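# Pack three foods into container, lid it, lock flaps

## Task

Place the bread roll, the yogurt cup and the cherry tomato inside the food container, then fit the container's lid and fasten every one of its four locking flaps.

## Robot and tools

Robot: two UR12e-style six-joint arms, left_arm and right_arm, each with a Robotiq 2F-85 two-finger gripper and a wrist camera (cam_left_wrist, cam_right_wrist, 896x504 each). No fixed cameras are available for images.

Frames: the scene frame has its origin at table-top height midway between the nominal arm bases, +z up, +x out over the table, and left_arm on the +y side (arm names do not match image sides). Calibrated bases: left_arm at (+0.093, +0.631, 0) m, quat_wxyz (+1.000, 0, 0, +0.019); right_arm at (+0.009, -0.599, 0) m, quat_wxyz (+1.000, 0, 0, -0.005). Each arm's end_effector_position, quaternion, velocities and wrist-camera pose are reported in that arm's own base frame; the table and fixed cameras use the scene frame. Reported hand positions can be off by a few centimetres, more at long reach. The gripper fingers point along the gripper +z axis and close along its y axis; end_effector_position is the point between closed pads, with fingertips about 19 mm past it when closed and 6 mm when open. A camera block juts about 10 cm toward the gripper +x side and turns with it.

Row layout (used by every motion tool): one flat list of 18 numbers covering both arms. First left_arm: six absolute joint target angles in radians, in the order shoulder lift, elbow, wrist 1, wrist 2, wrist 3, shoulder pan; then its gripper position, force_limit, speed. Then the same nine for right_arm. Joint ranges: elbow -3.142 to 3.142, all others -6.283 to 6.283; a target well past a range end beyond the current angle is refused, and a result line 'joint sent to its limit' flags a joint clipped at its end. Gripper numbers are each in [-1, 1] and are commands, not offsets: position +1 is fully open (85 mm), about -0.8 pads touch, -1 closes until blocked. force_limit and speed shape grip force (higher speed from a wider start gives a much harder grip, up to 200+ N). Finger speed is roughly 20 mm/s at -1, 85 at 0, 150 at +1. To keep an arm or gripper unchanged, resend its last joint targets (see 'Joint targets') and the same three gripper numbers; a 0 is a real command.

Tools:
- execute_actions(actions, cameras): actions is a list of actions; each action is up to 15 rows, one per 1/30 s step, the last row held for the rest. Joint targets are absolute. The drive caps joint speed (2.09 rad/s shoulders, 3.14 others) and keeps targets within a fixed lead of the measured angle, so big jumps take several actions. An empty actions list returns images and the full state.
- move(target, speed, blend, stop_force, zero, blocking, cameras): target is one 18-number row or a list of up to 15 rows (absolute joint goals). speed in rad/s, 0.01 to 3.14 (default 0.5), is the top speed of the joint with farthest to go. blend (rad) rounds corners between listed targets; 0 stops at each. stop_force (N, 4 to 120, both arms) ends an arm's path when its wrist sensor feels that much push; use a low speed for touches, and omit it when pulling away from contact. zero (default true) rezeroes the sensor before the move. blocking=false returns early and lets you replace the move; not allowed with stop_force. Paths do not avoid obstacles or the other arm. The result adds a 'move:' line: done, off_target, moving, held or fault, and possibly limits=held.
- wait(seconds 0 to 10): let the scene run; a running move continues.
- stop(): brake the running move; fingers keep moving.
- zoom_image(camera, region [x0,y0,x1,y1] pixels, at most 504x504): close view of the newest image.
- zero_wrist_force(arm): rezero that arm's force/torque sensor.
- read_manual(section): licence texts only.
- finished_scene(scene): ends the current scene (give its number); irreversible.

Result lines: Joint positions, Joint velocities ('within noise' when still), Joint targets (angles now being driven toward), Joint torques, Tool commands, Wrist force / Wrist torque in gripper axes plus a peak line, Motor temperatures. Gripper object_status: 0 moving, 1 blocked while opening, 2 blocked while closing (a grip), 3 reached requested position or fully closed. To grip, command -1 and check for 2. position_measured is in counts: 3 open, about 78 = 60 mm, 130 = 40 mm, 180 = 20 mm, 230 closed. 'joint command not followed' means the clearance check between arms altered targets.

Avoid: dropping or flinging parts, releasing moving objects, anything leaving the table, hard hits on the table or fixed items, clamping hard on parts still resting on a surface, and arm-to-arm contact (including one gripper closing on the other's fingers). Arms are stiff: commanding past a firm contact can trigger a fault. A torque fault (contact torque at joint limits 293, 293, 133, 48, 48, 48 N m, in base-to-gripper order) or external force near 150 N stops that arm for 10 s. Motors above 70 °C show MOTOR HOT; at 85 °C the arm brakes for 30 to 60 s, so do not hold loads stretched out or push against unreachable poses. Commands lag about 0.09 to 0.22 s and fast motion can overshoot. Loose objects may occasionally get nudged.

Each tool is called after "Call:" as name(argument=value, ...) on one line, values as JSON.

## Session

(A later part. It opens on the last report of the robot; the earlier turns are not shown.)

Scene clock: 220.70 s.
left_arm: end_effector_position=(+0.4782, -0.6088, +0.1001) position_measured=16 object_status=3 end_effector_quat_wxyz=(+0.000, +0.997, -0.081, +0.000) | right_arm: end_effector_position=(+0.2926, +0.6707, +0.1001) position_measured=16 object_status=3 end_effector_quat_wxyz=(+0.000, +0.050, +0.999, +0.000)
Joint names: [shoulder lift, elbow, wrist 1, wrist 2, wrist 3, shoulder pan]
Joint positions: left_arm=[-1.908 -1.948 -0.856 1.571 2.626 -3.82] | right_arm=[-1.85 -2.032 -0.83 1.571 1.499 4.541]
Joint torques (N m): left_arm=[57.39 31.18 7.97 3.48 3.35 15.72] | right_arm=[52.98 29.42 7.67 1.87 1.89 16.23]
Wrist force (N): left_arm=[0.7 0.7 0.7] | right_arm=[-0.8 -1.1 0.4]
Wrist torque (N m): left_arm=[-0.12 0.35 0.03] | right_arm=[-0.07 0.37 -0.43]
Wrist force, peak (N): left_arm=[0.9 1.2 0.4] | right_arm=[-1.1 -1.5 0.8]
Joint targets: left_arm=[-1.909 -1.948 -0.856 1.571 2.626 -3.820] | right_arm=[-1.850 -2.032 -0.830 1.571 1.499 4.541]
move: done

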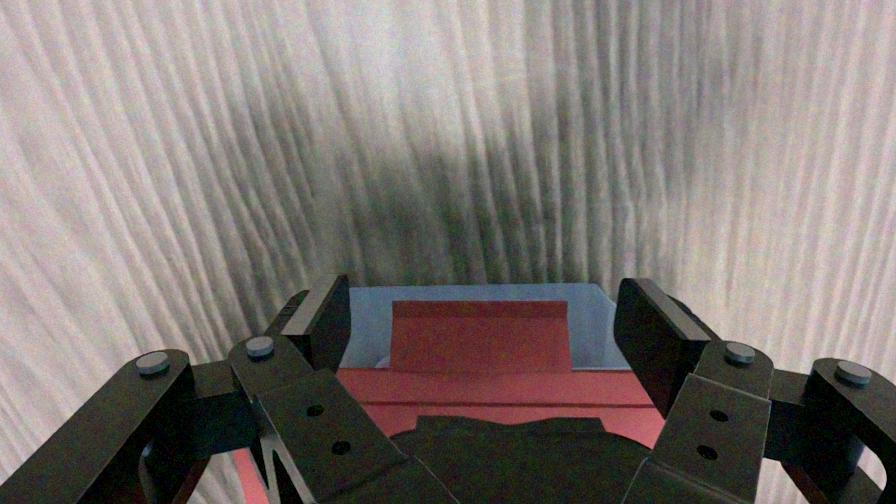

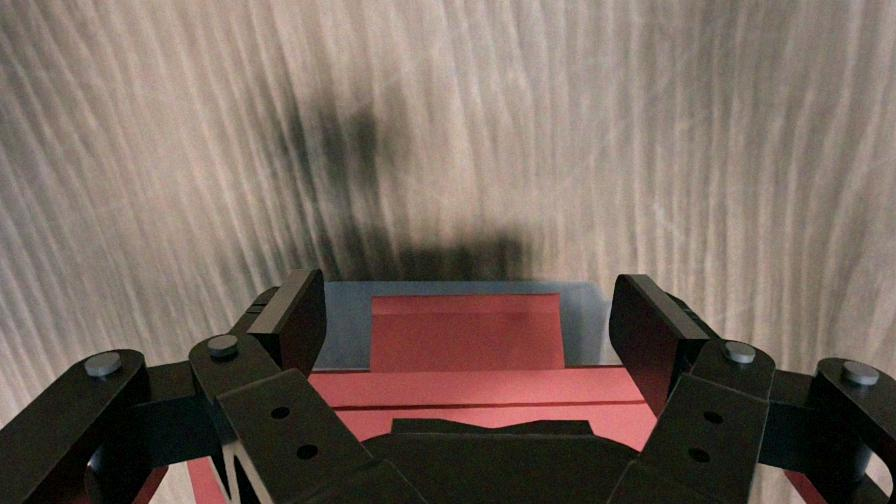

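Call:
move(target=[[-1.8698,-1.9247,-0.9179,1.571,2.6260,-3.8197,0.9,-0.8,0,-1.8091,-2.0074,-0.8959,1.571,1.4992,4.5412,0.9,-0.8,0],[-1.8698,-1.9247,-0.9179,1.571,2.6260,-3.8197,-0.21,-0.8,0,-1.8091,-2.0074,-0.8959,1.571,1.4992,4.5412,-0.21,-0.8,0],[-1.9085,-1.9484,-0.8555,1.571,2.6260,-3.8197,-0.21,-0.8,0,-1.8504,-2.0319,-0.8301,1.571,1.4992,4.5412,-0.21,-0.8,0]], speed=0.1, cameras=["all"])

Call:
zoom_image(camera="cam_right_wrist", region=[320, 230, 600, 400])

Call:
move(target=[[-1.9104,-1.9632,-0.8388,1.571,2.6214,-3.8243,-0.21,-0.8,0,-1.8627,-2.0324,-0.8173,1.571,1.4893,4.5313,-0.21,-0.8,0]], speed=0.02, stop_force=25, cameras=["all"])

Call:
zoom_image(camera="cam_right_wrist", region=[320, 230, 600, 400])

Call:
zoom_image(camera="cam_left_wrist", region=[340, 230, 620, 400])

Scene clock: 224.77 s.
left_arm: end_effector_position=(+0.4782, -0.6088, +0.1001) position_measured=155 object_status=3 end_effector_quat_wxyz=(+0.000, +0.997, -0.081, +0.000) | right_arm: end_effector_position=(+0.2926, +0.6707, +0.1001) position_measured=155 object_status=3 end_effector_quat_wxyz=(+0.000, +0.050, +0.999, +0.000)
Joint names: [shoulder lift, elbow, wrist 1, wrist 2, wrist 3, shoulder pan]
Joint positions: left_arm=[-1.908 -1.948 -0.856 1.571 2.626 -3.82] | right_arm=[-1.85 -2.032 -0.83 1.571 1.499 4.541]
Joint torques (N m): left_arm=[55.29 29.44 8 3.2 3.06 8.85] | right_arm=[53.9 29.74 7.41 1.88 2.15 11.32]
Wrist force (N): left_arm=[0.7 0.9 0.7] | right_arm=[-1.2 -1.1 0.5]
Wrist torque (N m): left_arm=[-0.09 0.35 0.03] | right_arm=[-0.06 0.44 -0.43]
Wrist force, peak (N): left_arm=[0.3 0.7 1.8] | right_arm=[-1.1 -1.5 0.9]
Joint targets: left_arm=[-1.909 -1.948 -0.856 1.571 2.626 -3.820] | right_arm=[-1.850 -2.032 -0.830 1.571 1.499 4.541]
move: done

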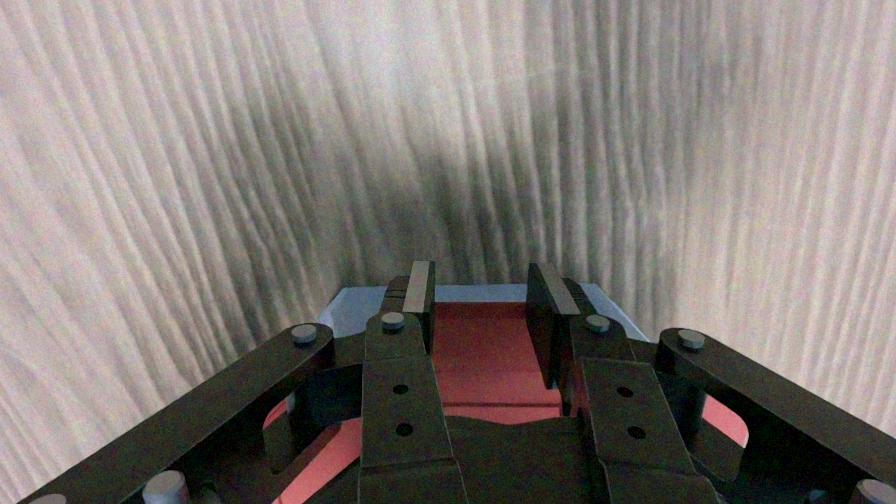

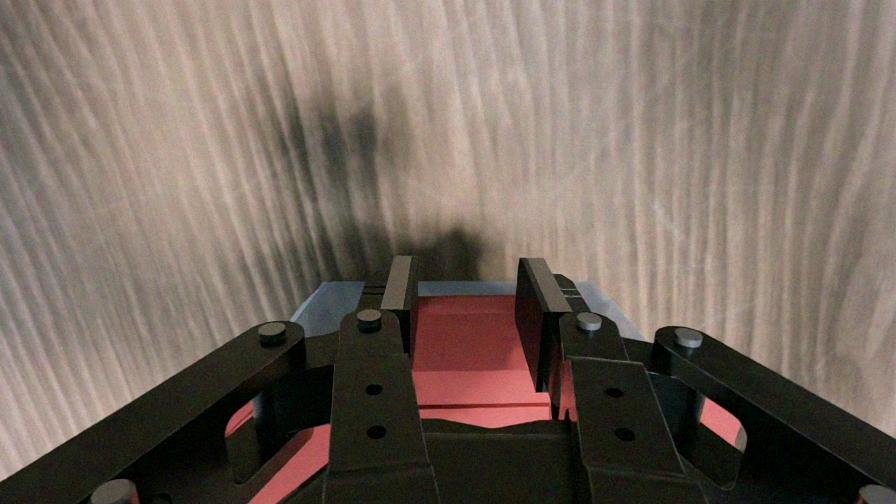

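Scaled by 1.800 from the camera's 896x504 image, which has a finer 1280x720 frame.

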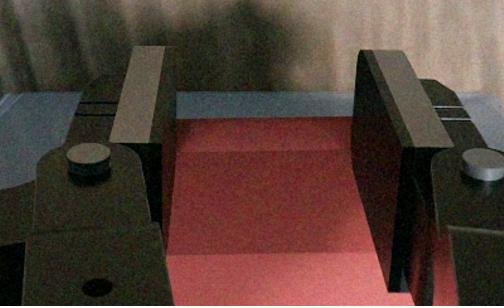

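Scene clock: 226.93 s.
left_arm: end_effector_position=(+0.4721, -0.6079, +0.0933) position_measured=155 object_status=3 end_effector_quat_wxyz=(+0.000, +0.997, -0.081, +0.000) | right_arm: end_effector_position=(+0.2990, +0.6701, +0.0932) position_measured=155 object_status=3 end_effector_quat_wxyz=(+0.000, +0.050, +0.999, +0.000)
Joint names: [shoulder lift, elbow, wrist 1, wrist 2, wrist 3, shoulder pan]
Joint positions: left_arm=[-1.91 -1.962 -0.84 1.571 2.622 -3.824] | right_arm=[-1.862 -2.032 -0.818 1.571 1.49 4.532]
Joint torques (N m): left_arm=[57.35 24.35 -4.27 0.16 2.56 8.48] | right_arm=[65.85 28.98 -0.61 -6.4 2.12 8.75]
Wrist force (N): left_arm=[14.1 0.9 -21.9] | right_arm=[15.1 -1.2 -16.5]
Wrist torque (N m): left_arm=[-0.52 0.44 -0.11] | right_arm=[0.03 0.55 -0.36]
Wrist force, peak (N): left_arm=[15.9 -0.6 -26.3] | right_arm=[20.0 -4.1 -22.0]
Joint targets: left_arm=[-1.910 -1.962 -0.840 1.571 2.622 -3.824] | right_arm=[-1.862 -2.032 -0.818 1.571 1.490 4.532]
move: contact (left_arm, right_arm)

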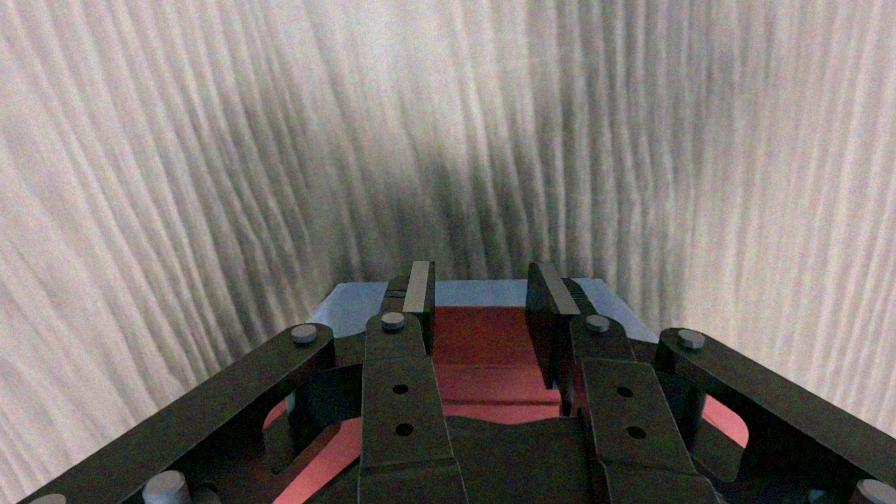

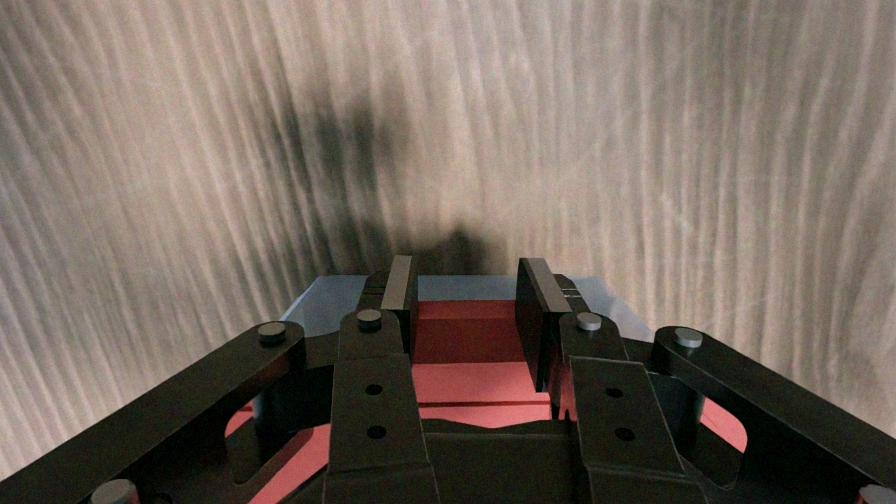

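Scaled by 1.800 from the camera's 896x504 image, which has a finer 1280x720 frame.

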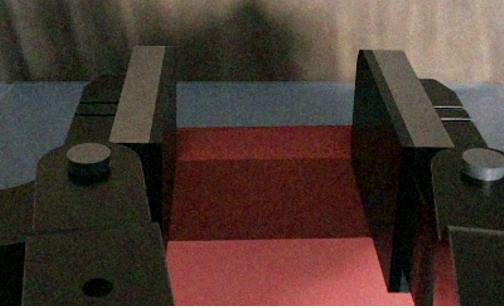

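Scaled by 1.800 from the camera's 896x504 image, which has a finer 1280x720 frame.

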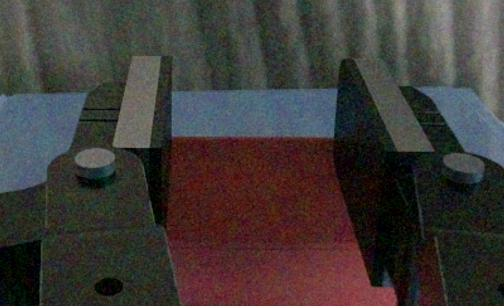

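Call:
move(target=[[-1.9085,-1.9484,-0.8555,1.571,2.6260,-3.8197,-0.21,-0.8,0,-1.8504,-2.0319,-0.8301,1.571,1.4992,4.5412,-0.21,-0.8,0],[-1.8698,-1.9247,-0.9179,1.571,2.6260,-3.8197,-0.21,-0.8,0,-1.8091,-2.0074,-0.8959,1.571,1.4992,4.5412,-0.21,-0.8,0],[-2.5284,-0.9316,-2.252,1.571,3.1416,-3.8951,-0.21,-0.8,0,-1.8091,-2.0074,-0.8959,1.571,1.4992,4.5412,-0.21,-0.8,0]], cameras=["all"])

Call:
zoom_image(camera="cam_left_wrist", region=[250, 150, 650, 400])

Scene clock: 232.87 s.
left_arm: end_effector_position=(+0.5153, -0.7221, +0.1001) position_measured=155 object_status=3 end_effector_quat_wxyz=(-0.176, +0.816, -0.323, -0.446) | right_arm: end_effector_position=(+0.2926, +0.6707, +0.1350) position_measured=155 object_status=3 end_effector_quat_wxyz=(+0.000, +0.050, +0.999, +0.000)
Joint names: [shoulder lift, elbow, wrist 1, wrist 2, wrist 3, shoulder pan]
Joint positions: left_arm=[-2.528 -0.932 -2.252 1.571 3.142 -3.895] | right_arm=[-1.809 -2.007 -0.896 1.571 1.499 4.541]
Joint torques (N m): left_arm=[99.83 49.52 -2.41 -2.7 2.87 -19.57] | right_arm=[73.75 53.15 1.36 0.57 2.28 17.88]
Wrist force (N): left_arm=[1.4 0.2 -1.2] | right_arm=[-1.4 -0.9 0.9]
Wrist torque (N m): left_arm=[-0.30 0.15 0.12] | right_arm=[-0.03 0.48 -0.41]
Wrist force, peak (N): left_arm=[14.4 0.8 -22.5] | right_arm=[15.1 -0.9 -16.8]
Joint targets: left_arm=[-2.528 -0.932 -2.252 1.571 3.142 -3.895] | right_arm=[-1.809 -2.007 -0.896 1.571 1.499 4.541]
move: done

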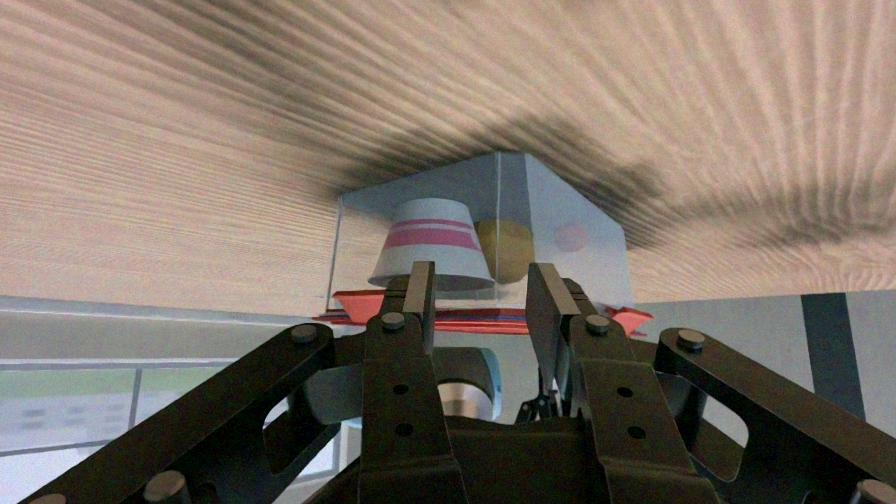

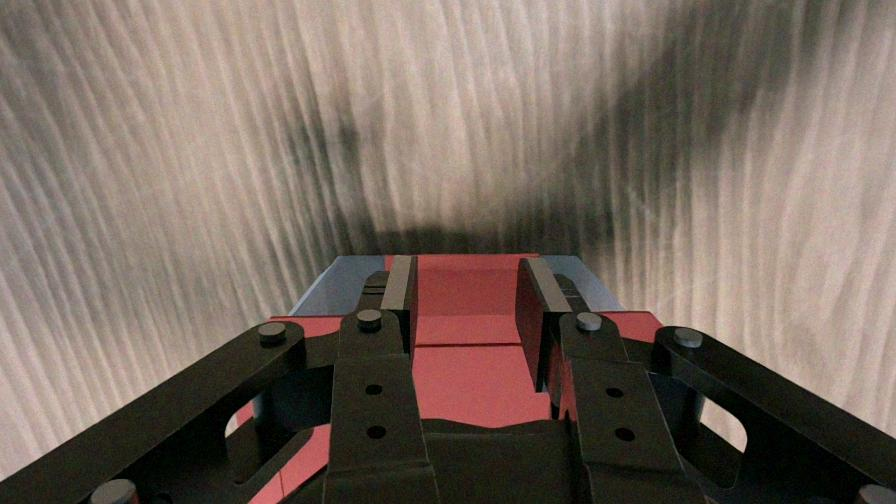

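Scaled by 1.260 from the camera's 896x504 image, which has a finer 1280x720 frame.

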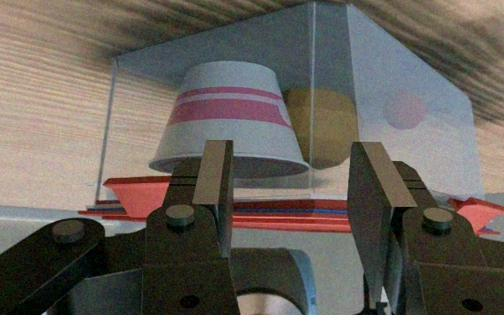

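Call:
zoom_image(camera="cam_left_wrist", region=[305, 280, 405, 336])

Call:
zoom_image(camera="cam_left_wrist", region=[420, 280, 540, 348])

Call:
zoom_image(camera="cam_left_wrist", region=[580, 280, 680, 336])

Scaled by 5.040 from the camera's 896x504 image, which has a finer 1280x720 frame.

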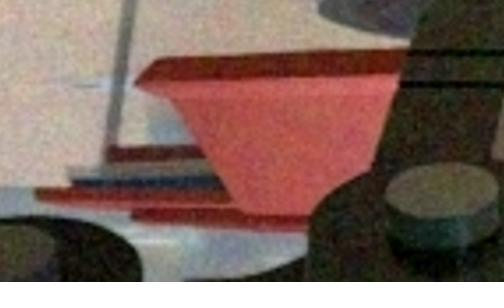

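Scaled by 4.200 from the camera's 896x504 image, which has a finer 1280x720 frame.

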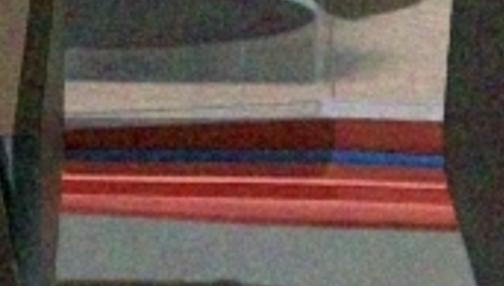

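Scaled by 5.040 from the camera's 896x504 image, which has a finer 1280x720 frame.

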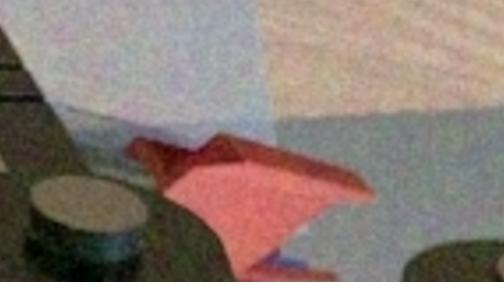

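Call:
move(target=[[-2.5284,-0.9316,-2.252,1.571,3.1416,-3.8951,-0.21,-0.8,0,-1.551,-2.061,-1.1,1.571,1.0,4.447,-0.21,-0.8,0],[-2.5284,-0.9316,-2.252,1.571,3.1416,-3.8951,-0.21,-0.8,0,-2.172,-2.618,1.278,1.571,0,4.325,-0.21,-0.8,0]], speed=0.9, blend=0.1, cameras=["all"])

Call:
zoom_image(camera="cam_right_wrist", region=[250, 150, 650, 400])

Scene clock: 236.97 s.
left_arm: end_effector_position=(+0.5153, -0.7221, +0.1000) position_measured=155 object_status=3 end_effector_quat_wxyz=(-0.176, +0.816, -0.323, -0.446) | right_arm: end_effector_position=(+0.3891, +0.6246, +0.1138) position_measured=155 object_status=3 end_effector_quat_wxyz=(+0.157, -0.324, +0.911, +0.203)
Joint names: [shoulder lift, elbow, wrist 1, wrist 2, wrist 3, shoulder pan]
Joint positions: left_arm=[-2.528 -0.932 -2.252 1.571 3.142 -3.895] | right_arm=[-1.819 -2.3 -0.076 1.571 0.57 4.394]
Joint torques (N m): left_arm=[98.07 48.54 -2.42 -2.87 3.15 -16.25] | right_arm=[52.39 28.73 3.41 0.17 -0.31 2.69]
Wrist force (N): left_arm=[0.9 -0.1 -1.2] | right_arm=[-11.1 3.2 -15.2]
Wrist torque (N m): left_arm=[-0.35 0.22 0.12] | right_arm=[0.20 0.41 -0.69]
Wrist force, peak (N): left_arm=[1.5 -0.2 -1.5] | right_arm=[-16.4 23.9 -111.5]
Joint targets: left_arm=[-2.528 -0.932 -2.252 1.571 3.142 -3.895] | right_arm=[-1.819 -2.300 -0.076 1.571 0.570 4.394]
Tool commands: left_gripper/position=-0.21 left_gripper/force_limit=-0.8 left_gripper/speed=+0.0 right_gripper/position=-0.207843 right_gripper/force_limit=-0.796078 right_gripper/speed=+0.003922
FORCE FAULT: contact force on the right arm reached its limit, and that arm stopped. The contact can be on any part of that arm, not only on its tool. That arm's remaining commands of this call were not run. That arm is still stopped at the end of this call. That arm stays stopped for about 10 more seconds. Until then a move that you send moves the other arm only, and its call returns only when the move has ended. Once the stop has ended, the next robot result says so. If the stop ends while you think or write, that arm runs what you send next. While its stop runs, that arm takes no new command, but its gripper still runs the gripper command that each later call begins with. Until it ends, the stop uses up actions while you think or wait. An arm that is not stopped still takes commands.
move: fault (right_arm); path passed 1 of 2 targets; right_arm: the wrist 1 is farthest, 1.354 rad from its target

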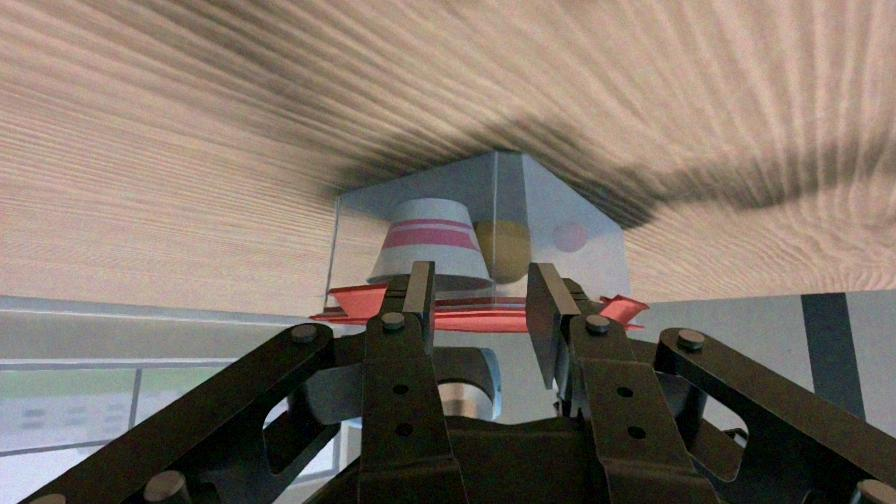

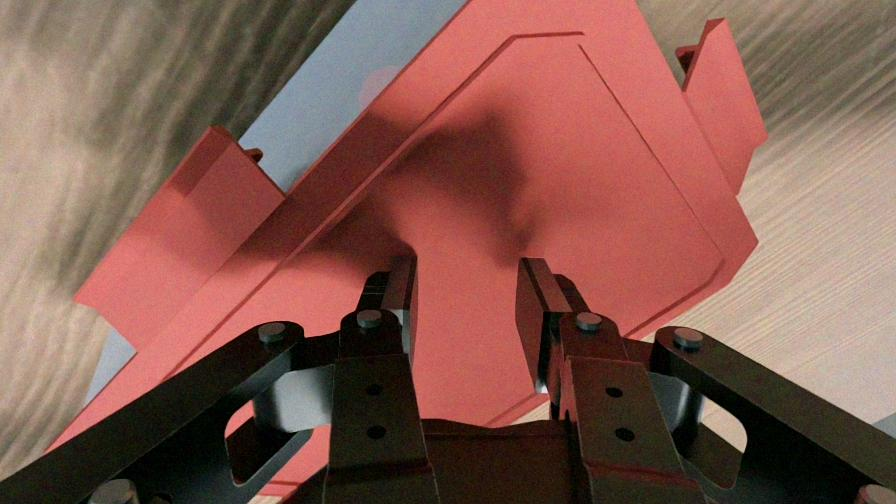

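Scaled by 1.260 from the camera's 896x504 image, which has a finer 1280x720 frame.

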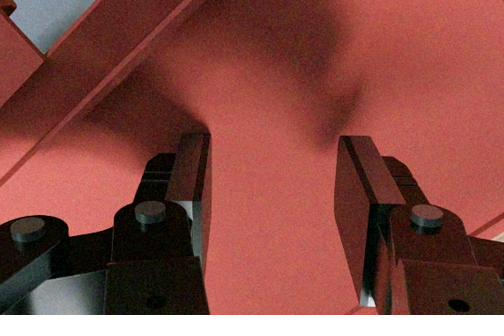

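Call:
wait(seconds=10)

Call:
move(target=[-2.5284,-0.9316,-2.252,1.571,3.1416,-3.8951,-0.21,-0.8,0,-1.5,-2.1,-0.5,1.571,0.6,4.394,-0.21,-0.8,0], cameras=["all"])

Scene clock: 247.13 s.
left_arm: end_effector_position=(+0.5153, -0.7221, +0.1000) position_measured=155 object_status=3 end_effector_quat_wxyz=(-0.176, +0.816, -0.323, -0.446) | right_arm: end_effector_position=(+0.3891, +0.6246, +0.1138) position_measured=155 object_status=3 end_effector_quat_wxyz=(+0.157, -0.324, +0.911, +0.203)
Joint names: [shoulder lift, elbow, wrist 1, wrist 2, wrist 3, shoulder pan]
Joint positions: left_arm=[-2.528 -0.932 -2.252 1.571 3.142 -3.895] | right_arm=[-1.819 -2.3 -0.076 1.571 0.57 4.394]
Joint torques (N m): left_arm=[100.05 48.64 -2.84 -2.06 3 -13.82] | right_arm=[52.53 28.15 3.71 -0.03 -0.14 4.46]
Wrist force (N): left_arm=[1.2 0.6 -1.5] | right_arm=[-11.6 3.2 -15.0]
Wrist torque (N m): left_arm=[-0.24 0.18 0.12] | right_arm=[0.21 0.50 -0.69]
Wrist force, peak (N): left_arm=[1.8 0.2 -1.4] | right_arm=[-11.6 3.4 -15.8]
Joint targets: left_arm=[-2.528 -0.932 -2.252 1.571 3.142 -3.895] | right_arm=[-1.819 -2.300 -0.076 1.571 0.570 4.394]
Tool commands: left_gripper/position=-0.21 left_gripper/force_limit=-0.8 left_gripper/speed=+0.0 right_gripper/position=-0.207843 right_gripper/force_limit=-0.796078 right_gripper/speed=+0.003922
FORCE FAULT, CONTINUED: the right arm's stop, for the force fault that an earlier result reported, is over. The rest of the stop counts as 19 of the actions that you can send in this scene. That arm's target is now where it stood when the stop ended, not its last command. That arm accepts commands again.
wait: 10.00 s; at rest from the start

Scene clock: 248.57 s.
left_arm: end_effector_position=(+0.5153, -0.7221, +0.1000) position_measured=155 object_status=3 end_effector_quat_wxyz=(-0.176, +0.816, -0.323, -0.446) | right_arm: end_effector_position=(+0.3940, +0.6393, +0.3754) position_measured=155 object_status=3 end_effector_quat_wxyz=(+0.181, -0.306, +0.903, +0.241)
Joint names: [shoulder lift, elbow, wrist 1, wrist 2, wrist 3, shoulder pan]
Joint positions: left_arm=[-2.528 -0.932 -2.252 1.571 3.142 -3.895] | right_arm=[-1.5 -2.1 -0.5 1.571 0.6 4.394]
Joint torques (N m): left_arm=[96.93 48.06 -2.54 -1.97 3.13 -15.38] | right_arm=[54.56 59.57 2.05 -1.59 1.94 -5.17]
Wrist force (N): left_arm=[1.3 0.1 -0.9] | right_arm=[0.4 -0.8 0.3]
Wrist torque (N m): left_arm=[-0.31 0.17 0.13] | right_arm=[0.06 0.29 -0.53]
Wrist force, peak (N): left_arm=[1.3 0.5 -1.5] | right_arm=[-11.0 2.9 -15.2]
Joint targets: left_arm=[-2.528 -0.932 -2.252 1.571 3.142 -3.895] | right_arm=[-1.500 -2.100 -0.500 1.571 0.600 4.394]
move: done

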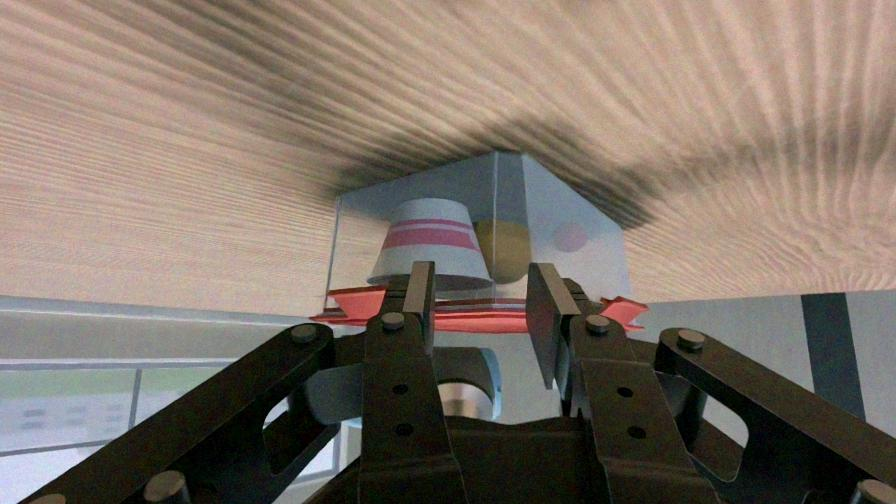

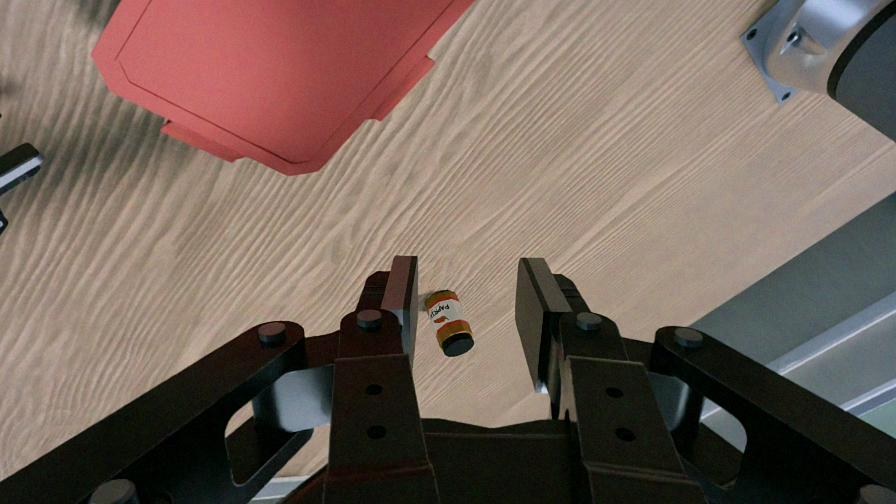

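Call:
zoom_image(camera="cam_left_wrist", region=[305, 280, 405, 336])

Call:
zoom_image(camera="cam_left_wrist", region=[420, 280, 540, 348])

Call:
zoom_image(camera="cam_left_wrist", region=[580, 280, 680, 336])

Call:
zoom_image(camera="cam_right_wrist", region=[90, 0, 480, 200])

Scaled by 5.040 from the camera's 896x504 image, which has a finer 1280x720 frame.

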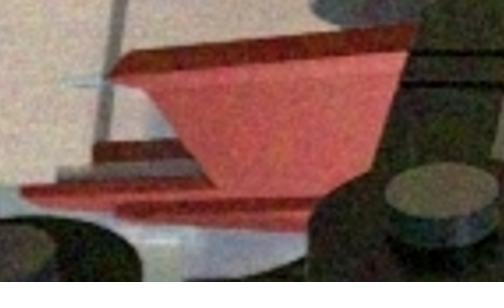

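Scaled by 4.200 from the camera's 896x504 image, which has a finer 1280x720 frame.

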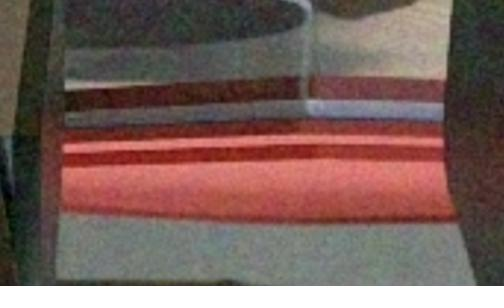

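Scaled by 5.040 from the camera's 896x504 image, which has a finer 1280x720 frame.

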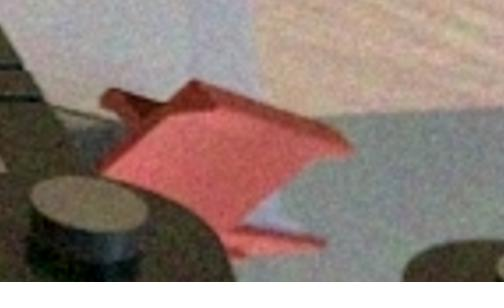

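Scaled by 1.292 from the camera's 896x504 image, which has a finer 1280x720 frame.

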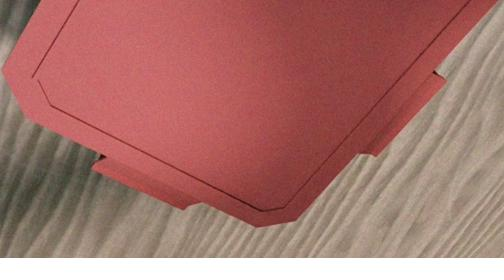

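Call:
move(target=[[-2.5284,-0.9316,-2.252,1.571,3.1416,-3.8951,-0.21,-0.8,0,-1.551,-2.061,-1.1,1.571,1.0,4.447,-0.21,-0.8,0],[-1.8698,-1.9247,-0.9179,1.571,2.6260,-3.8197,-0.21,-0.8,0,-1.8091,-2.0074,-0.8959,1.571,1.4992,4.5412,-0.21,-0.8,0],[-1.9085,-1.9484,-0.8555,1.571,2.6260,-3.8197,-0.21,-0.8,0,-1.8504,-2.0319,-0.8301,1.571,1.4992,4.5412,-0.21,-0.8,0]], speed=0.8)

Call:
move(target=[[-1.9158,-1.9659,-0.8307,1.571,2.6214,-3.8243,-0.21,-0.8,0,-1.8684,-2.0351,-0.8089,1.571,1.4893,4.5313,-0.21,-0.8,0],[-1.9128,-1.9751,-0.8245,1.571,2.6178,-3.8279,-0.21,-0.8,0,-1.8733,-2.0329,-0.8062,1.571,1.4816,4.5236,-0.21,-0.8,0]], stop_force=80, speed=0.02, cameras=["all"])

Scene clock: 253.37 s.
left_arm: end_effector_position=(+0.4782, -0.6088, +0.1001) position_measured=155 object_status=3 end_effector_quat_wxyz=(+0.000, +0.997, -0.081, +0.000) | right_arm: end_effector_position=(+0.2926, +0.6707, +0.1001) position_measured=155 object_status=3 end_effector_quat_wxyz=(+0.000, +0.050, +0.999, +0.000)
Joint names: [shoulder lift, elbow, wrist 1, wrist 2, wrist 3, shoulder pan]
Joint positions: left_arm=[-1.908 -1.948 -0.856 1.571 2.626 -3.82] | right_arm=[-1.85 -2.032 -0.83 1.571 1.499 4.541]
Joint torques (N m): left_arm=[54.71 29.54 8.04 -1.2 -3.19 16.63] | right_arm=[53.52 29.01 8.05 -1.75 2.05 18.8]
Wrist force (N): left_arm=[0.4 1.1 0.7] | right_arm=[0.1 -0.3 0.3]
Wrist torque (N m): left_arm=[-0.05 0.39 0.16] | right_arm=[0.06 0.22 -0.43]
Wrist force, peak (N): left_arm=[0.7 1.1 2.8] | right_arm=[-0.2 -0.7 3.3]
Joint targets: left_arm=[-1.909 -1.948 -0.856 1.571 2.626 -3.820] | right_arm=[-1.850 -2.032 -0.830 1.571 1.499 4.541]
move: done

Scene clock: 256.33 s.
left_arm: end_effector_position=(+0.4662, -0.6068, +0.0861) position_measured=155 object_status=3 end_effector_quat_wxyz=(+0.000, +0.997, -0.081, +0.000) | right_arm: end_effector_position=(+0.3047, +0.6697, +0.0862) position_measured=155 object_status=3 end_effector_quat_wxyz=(+0.000, +0.050, +0.999, +0.000)
Joint names: [shoulder lift, elbow, wrist 1, wrist 2, wrist 3, shoulder pan]
Joint positions: left_arm=[-1.913 -1.975 -0.824 1.571 2.618 -3.828] | right_arm=[-1.873 -2.033 -0.806 1.572 1.482 4.524]
Joint torques (N m): left_arm=[61.55 -13.89 -18.33 -8.85 -1.51 -43.5] | right_arm=[50.77 32.37 4.2 -19.23 1.09 -32.91]
Wrist force (N): left_arm=[83.3 10.7 -11.8] | right_arm=[75.8 -0.6 -32.8]
Wrist torque (N m): left_arm=[-0.30 1.19 -1.18] | right_arm=[-0.24 0.65 -1.04]
Wrist force, peak (N): left_arm=[83.6 10.7 -11.8] | right_arm=[77.8 -0.1 -32.6]
Joint targets: left_arm=[-1.913 -1.975 -0.824 1.571 2.618 -3.828] | right_arm=[-1.873 -2.033 -0.806 1.572 1.482 4.524]
move: contact (left_arm, right_arm); path passed 1 of 2 targets

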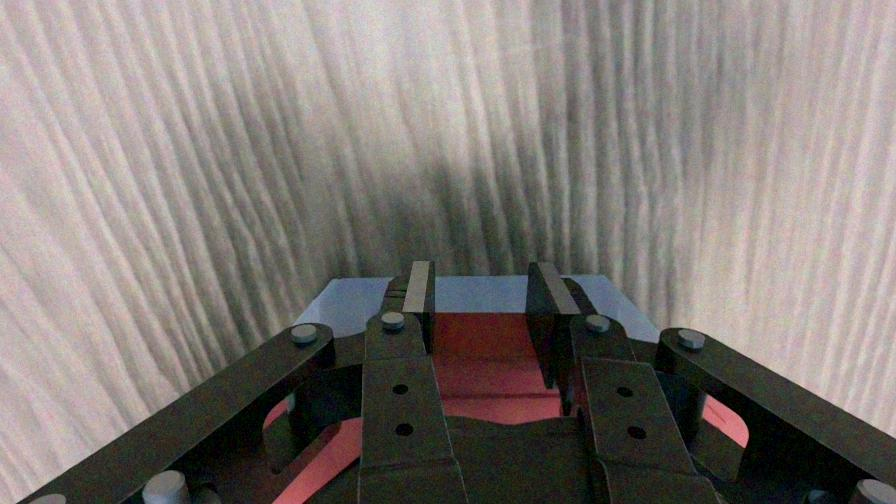

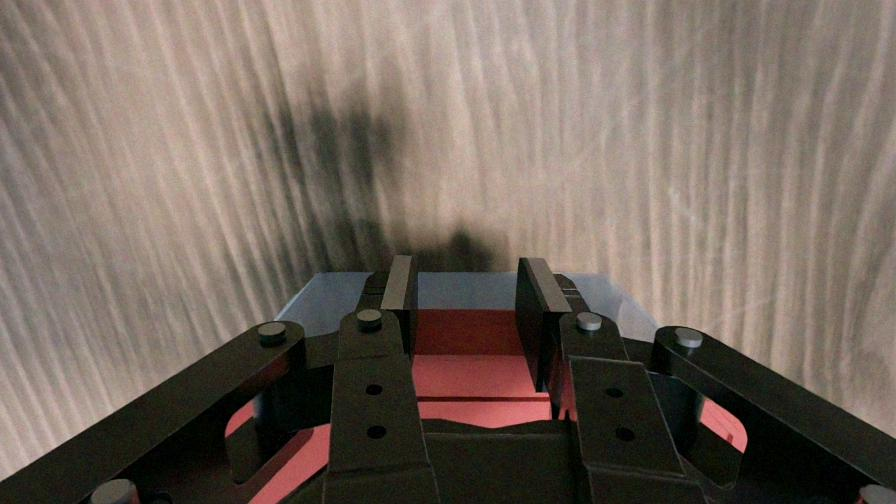

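Call:
move(target=[[-1.9085,-1.9484,-0.8555,1.571,2.6260,-3.8197,-0.21,-0.8,0,-1.8504,-2.0319,-0.8301,1.571,1.4992,4.5412,-0.21,-0.8,0],[-1.8698,-1.9247,-0.9179,1.571,2.6260,-3.8197,-0.21,-0.8,0,-1.8091,-2.0074,-0.8959,1.571,1.4992,4.5412,-0.21,-0.8,0]], cameras=["all"])

Scene clock: 257.87 s.
left_arm: end_effector_position=(+0.4782, -0.6088, +0.1350) position_measured=155 object_status=3 end_effector_quat_wxyz=(+0.000, +0.997, -0.081, +0.000) | right_arm: end_effector_position=(+0.2926, +0.6707, +0.1349) position_measured=155 object_status=3 end_effector_quat_wxyz=(+0.000, +0.050, +0.999, +0.000)
Joint names: [shoulder lift, elbow, wrist 1, wrist 2, wrist 3, shoulder pan]
Joint positions: left_arm=[-1.87 -1.925 -0.918 1.571 2.626 -3.82] | right_arm=[-1.809 -2.007 -0.896 1.571 1.499 4.541]
Joint torques (N m): left_arm=[76.38 46.36 1.93 3.37 3.03 16.58] | right_arm=[74.41 52.4 0.87 2.22 2.06 18.48]
Wrist force (N): left_arm=[0.5 0.7 0.3] | right_arm=[-1.5 0.2 -0.2]
Wrist torque (N m): left_arm=[-0.11 0.38 0.02] | right_arm=[0.15 0.48 -0.41]
Wrist force, peak (N): left_arm=[83.4 10.5 -11.5] | right_arm=[76.2 -0.5 -32.0]
Joint targets: left_arm=[-1.870 -1.925 -0.918 1.571 2.626 -3.820] | right_arm=[-1.809 -2.007 -0.896 1.571 1.499 4.541]
move: done

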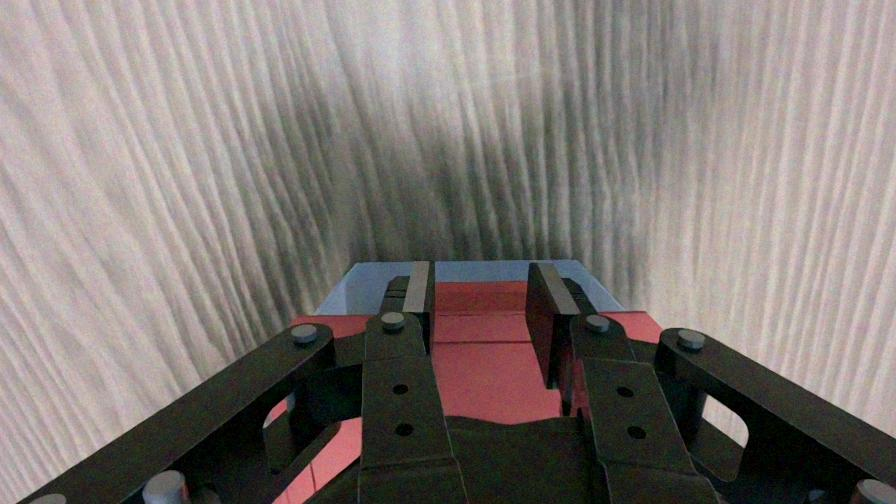

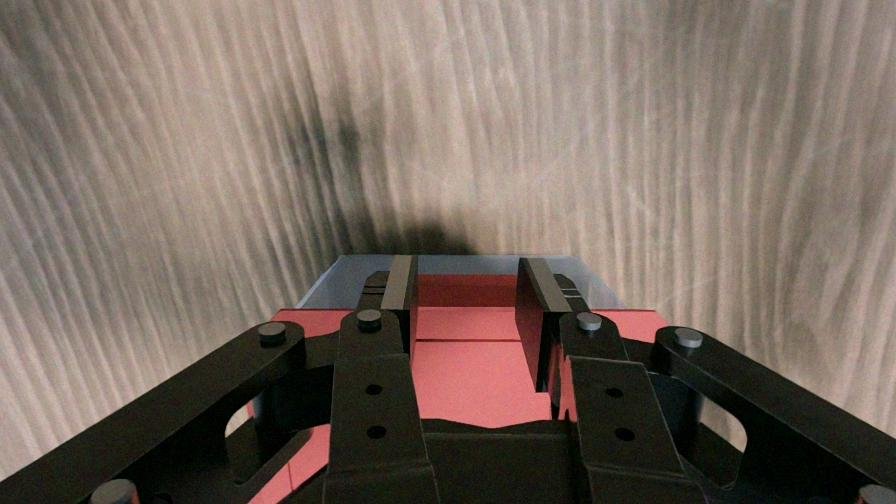

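Call:
move(target=[[-1.76,-1.925,-1.03,1.571,2.6260,-3.8197,-0.21,-0.8,0,-1.7,-2.0074,-1.0,1.571,1.4992,4.5412,-0.21,-0.8,0],[-1.5762,-2.2233,-0.9129,1.571,1.0934,-3.7818,-0.21,-0.8,0,-1.7277,-2.0552,-0.9295,1.571,-0.298,4.315,-0.21,-0.8,0]], speed=0.8, blend=0.1, cameras=["all"])

Scene clock: 262.80 s.
left_arm: end_effector_position=(+0.3575, -0.4834, +0.1600) position_measured=155 object_status=3 end_effector_quat_wxyz=(+0.000, +0.762, +0.647, +0.000) | right_arm: end_effector_position=(+0.4212, +0.5537, +0.1600) position_measured=155 object_status=3 end_effector_quat_wxyz=(+0.000, -0.671, +0.741, +0.000)
Joint names: [shoulder lift, elbow, wrist 1, wrist 2, wrist 3, shoulder pan]
Joint positions: left_arm=[-1.576 -2.223 -0.913 1.571 1.093 -3.782] | right_arm=[-1.728 -2.055 -0.93 1.571 -0.298 4.315]
Joint torques (N m): left_arm=[52.97 30.77 7.92 2.21 -3.37 15.27] | right_arm=[43.43 31.98 7.99 0.28 -2.46 -14.84]
Wrist force (N): left_arm=[0.1 0.6 0.4] | right_arm=[-2.5 -0.9 -0.8]
Wrist torque (N m): left_arm=[-0.12 0.40 0.13] | right_arm=[-0.02 0.61 -0.31]
Wrist force, peak (N): left_arm=[2.0 1.8 4.3] | right_arm=[-1.5 -0.9 -4.0]
Joint targets: left_arm=[-1.576 -2.223 -0.913 1.571 1.093 -3.782] | right_arm=[-1.728 -2.055 -0.929 1.571 -0.298 4.315]
move: done; blend cut to 0.056 rad at target 1

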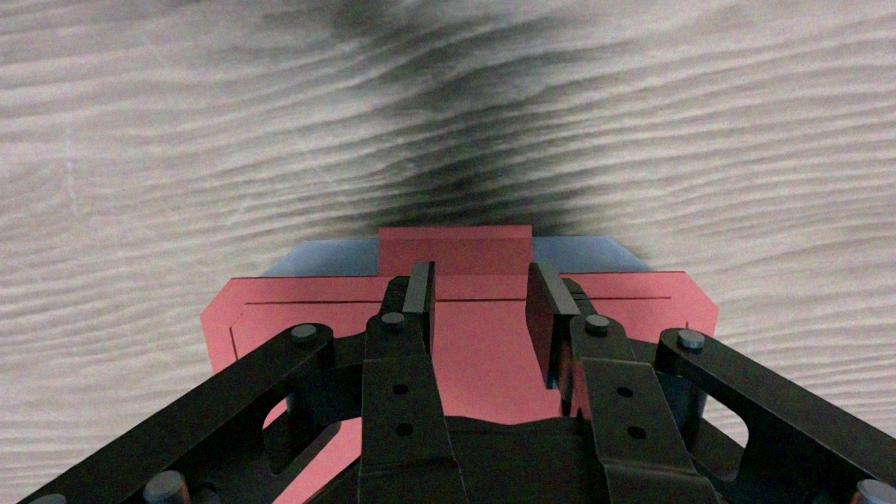

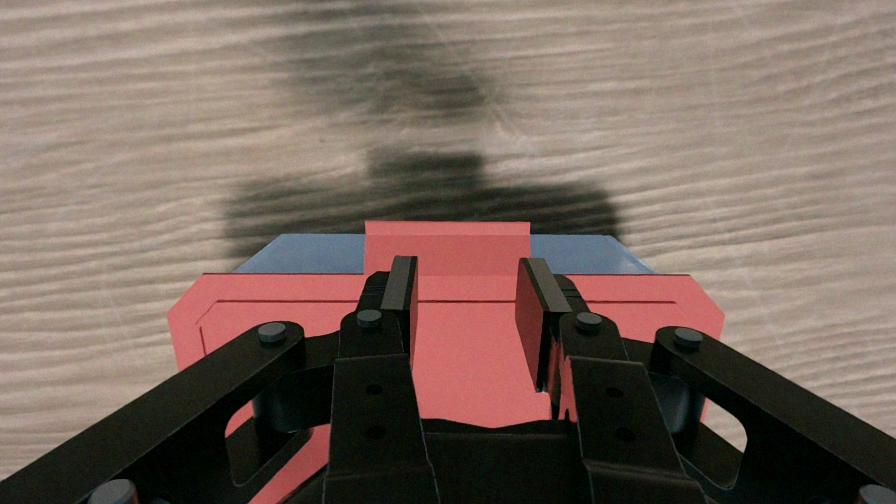

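Call:
move(target=[-1.6573,-2.2774,-0.7777,1.571,1.0965,-3.7787,-0.21,-0.8,0,-1.7963,-2.1056,-0.8105,1.571,-0.299,4.3139,-0.21,-0.8,0], stop_force=40, speed=0.06)

Call:
move(target=[[-1.6836,-2.2775,-0.7513,1.571,1.0857,-3.7895,-0.21,-0.8,0,-1.8208,-2.1020,-0.7896,1.571,-0.2963,4.3167,-0.21,-0.8,0],[-1.6938,-2.2717,-0.7469,1.571,1.0766,-3.7986,-0.21,-0.8,0,-1.8314,-2.0937,-0.7873,1.571,-0.2937,4.3193,-0.21,-0.8,0]], stop_force=80, speed=0.02)

Call:
move(target=[[-1.6573,-2.2774,-0.7777,1.571,1.0965,-3.7787,-0.21,-0.8,0,-1.7963,-2.1056,-0.8105,1.571,-0.299,4.3139,-0.21,-0.8,0],[-1.5762,-2.2233,-0.9129,1.571,1.0934,-3.7818,-0.21,-0.8,0,-1.7277,-2.0552,-0.9295,1.571,-0.298,4.315,-0.21,-0.8,0]], cameras=["all"])

Scene clock: 266.57 s.
left_arm: end_effector_position=(+0.3577, -0.4813, +0.0999) position_measured=155 object_status=3 end_effector_quat_wxyz=(+0.000, +0.762, +0.647, +0.000) | right_arm: end_effector_position=(+0.4208, +0.5509, +0.1001) position_measured=155 object_status=3 end_effector_quat_wxyz=(+0.000, -0.671, +0.741, +0.000)
Joint names: [shoulder lift, elbow, wrist 1, wrist 2, wrist 3, shoulder pan]
Joint positions: left_arm=[-1.657 -2.277 -0.778 1.571 1.097 -3.779] | right_arm=[-1.796 -2.106 -0.811 1.571 -0.299 4.314]
Joint torques (N m): left_arm=[29.84 27.09 8.29 1.47 2.73 15.38] | right_arm=[46.1 28.32 8.07 -0.39 -2.19 -12.96]
Wrist force (N): left_arm=[0.5 0.3 -0.1] | right_arm=[-2.3 -0.4 -0.8]
Wrist torque (N m): left_arm=[-0.19 0.36 0.02] | right_arm=[0.05 0.61 -0.32]
Wrist force, peak (N): left_arm=[0.9 1.1 0.0] | right_arm=[-2.8 -0.8 -1.6]
Joint targets: left_arm=[-1.657 -2.277 -0.778 1.571 1.096 -3.779] | right_arm=[-1.796 -2.106 -0.810 1.571 -0.299 4.314]
move: done

Scene clock: 269.53 s.
left_arm: end_effector_position=(+0.3562, -0.4905, +0.0868) position_measured=155 object_status=3 end_effector_quat_wxyz=(+0.000, +0.762, +0.647, +0.000) | right_arm: end_effector_position=(+0.4219, +0.5602, +0.0866) position_measured=155 object_status=3 end_effector_quat_wxyz=(+0.000, -0.671, +0.741, +0.000)
Joint names: [shoulder lift, elbow, wrist 1, wrist 2, wrist 3, shoulder pan]
Joint positions: left_arm=[-1.688 -2.275 -0.75 1.572 1.082 -3.793] | right_arm=[-1.826 -2.098 -0.789 1.571 -0.295 4.318]
Joint torques (N m): left_arm=[42.93 33.88 6.78 -18.76 3.45 -15.4] | right_arm=[61.4 63.83 17.78 6.87 -2.54 9.64]
Wrist force (N): left_arm=[70.8 -0.4 -28.9] | right_arm=[68.6 1.9 -26.1]
Wrist torque (N m): left_arm=[-0.31 0.50 -0.44] | right_arm=[0.14 1.17 -0.29]
Wrist force, peak (N): left_arm=[88.8 -8.0 -46.4] | right_arm=[88.1 5.6 -48.1]
Joint targets: left_arm=[-1.688 -2.275 -0.750 1.572 1.082 -3.793] | right_arm=[-1.826 -2.098 -0.789 1.571 -0.295 4.318]
move: contact (left_arm, right_arm); path passed 1 of 2 targets

Scene clock: 271.13 s.
left_arm: end_effector_position=(+0.3575, -0.4833, +0.1599) position_measured=155 object_status=3 end_effector_quat_wxyz=(+0.000, +0.762, +0.647, +0.000) | right_arm: end_effector_position=(+0.4212, +0.5537, +0.1599) position_measured=155 object_status=3 end_effector_quat_wxyz=(+0.000, -0.671, +0.741, +0.000)
Joint names: [shoulder lift, elbow, wrist 1, wrist 2, wrist 3, shoulder pan]
Joint positions: left_arm=[-1.576 -2.223 -0.913 1.571 1.093 -3.782] | right_arm=[-1.728 -2.055 -0.929 1.571 -0.298 4.315]
Joint torques (N m): left_arm=[53.71 44.95 1.06 2.71 -3.02 -16.53] | right_arm=[71.1 53.43 1.1 -1.54 1.99 18.44]
Wrist force (N): left_arm=[0.7 0.5 0.4] | right_arm=[-1.0 2.5 -1.4]
Wrist torque (N m): left_arm=[-0.13 0.31 0.13] | right_arm=[0.56 0.36 -0.43]
Wrist force, peak (N): left_arm=[70.8 -0.5 -29.1] | right_arm=[68.4 1.4 -26.3]
Joint targets: left_arm=[-1.576 -2.223 -0.913 1.571 1.093 -3.782] | right_arm=[-1.728 -2.055 -0.929 1.571 -0.298 4.315]
move: done

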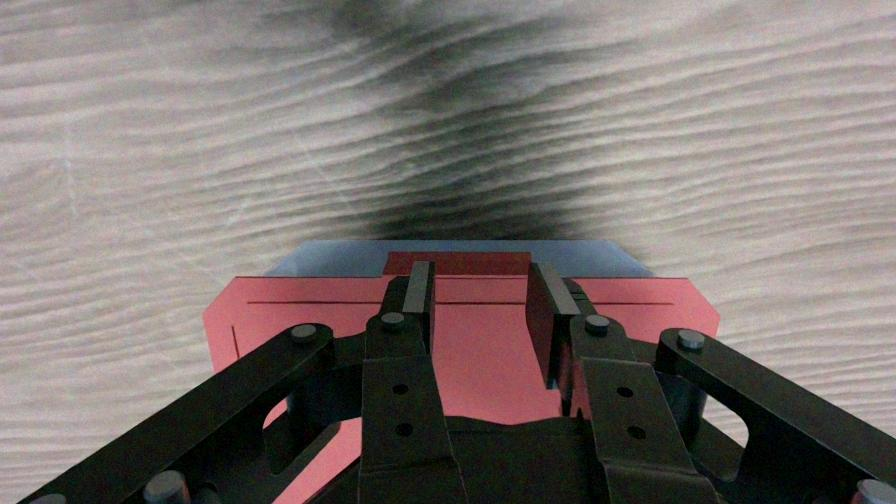

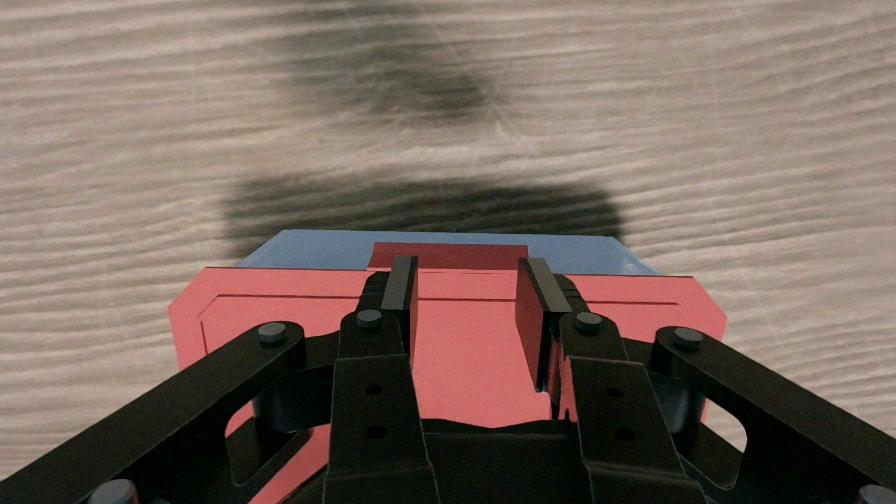

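Call:
finished_scene(scene=1)

The scene is finished: the task was done.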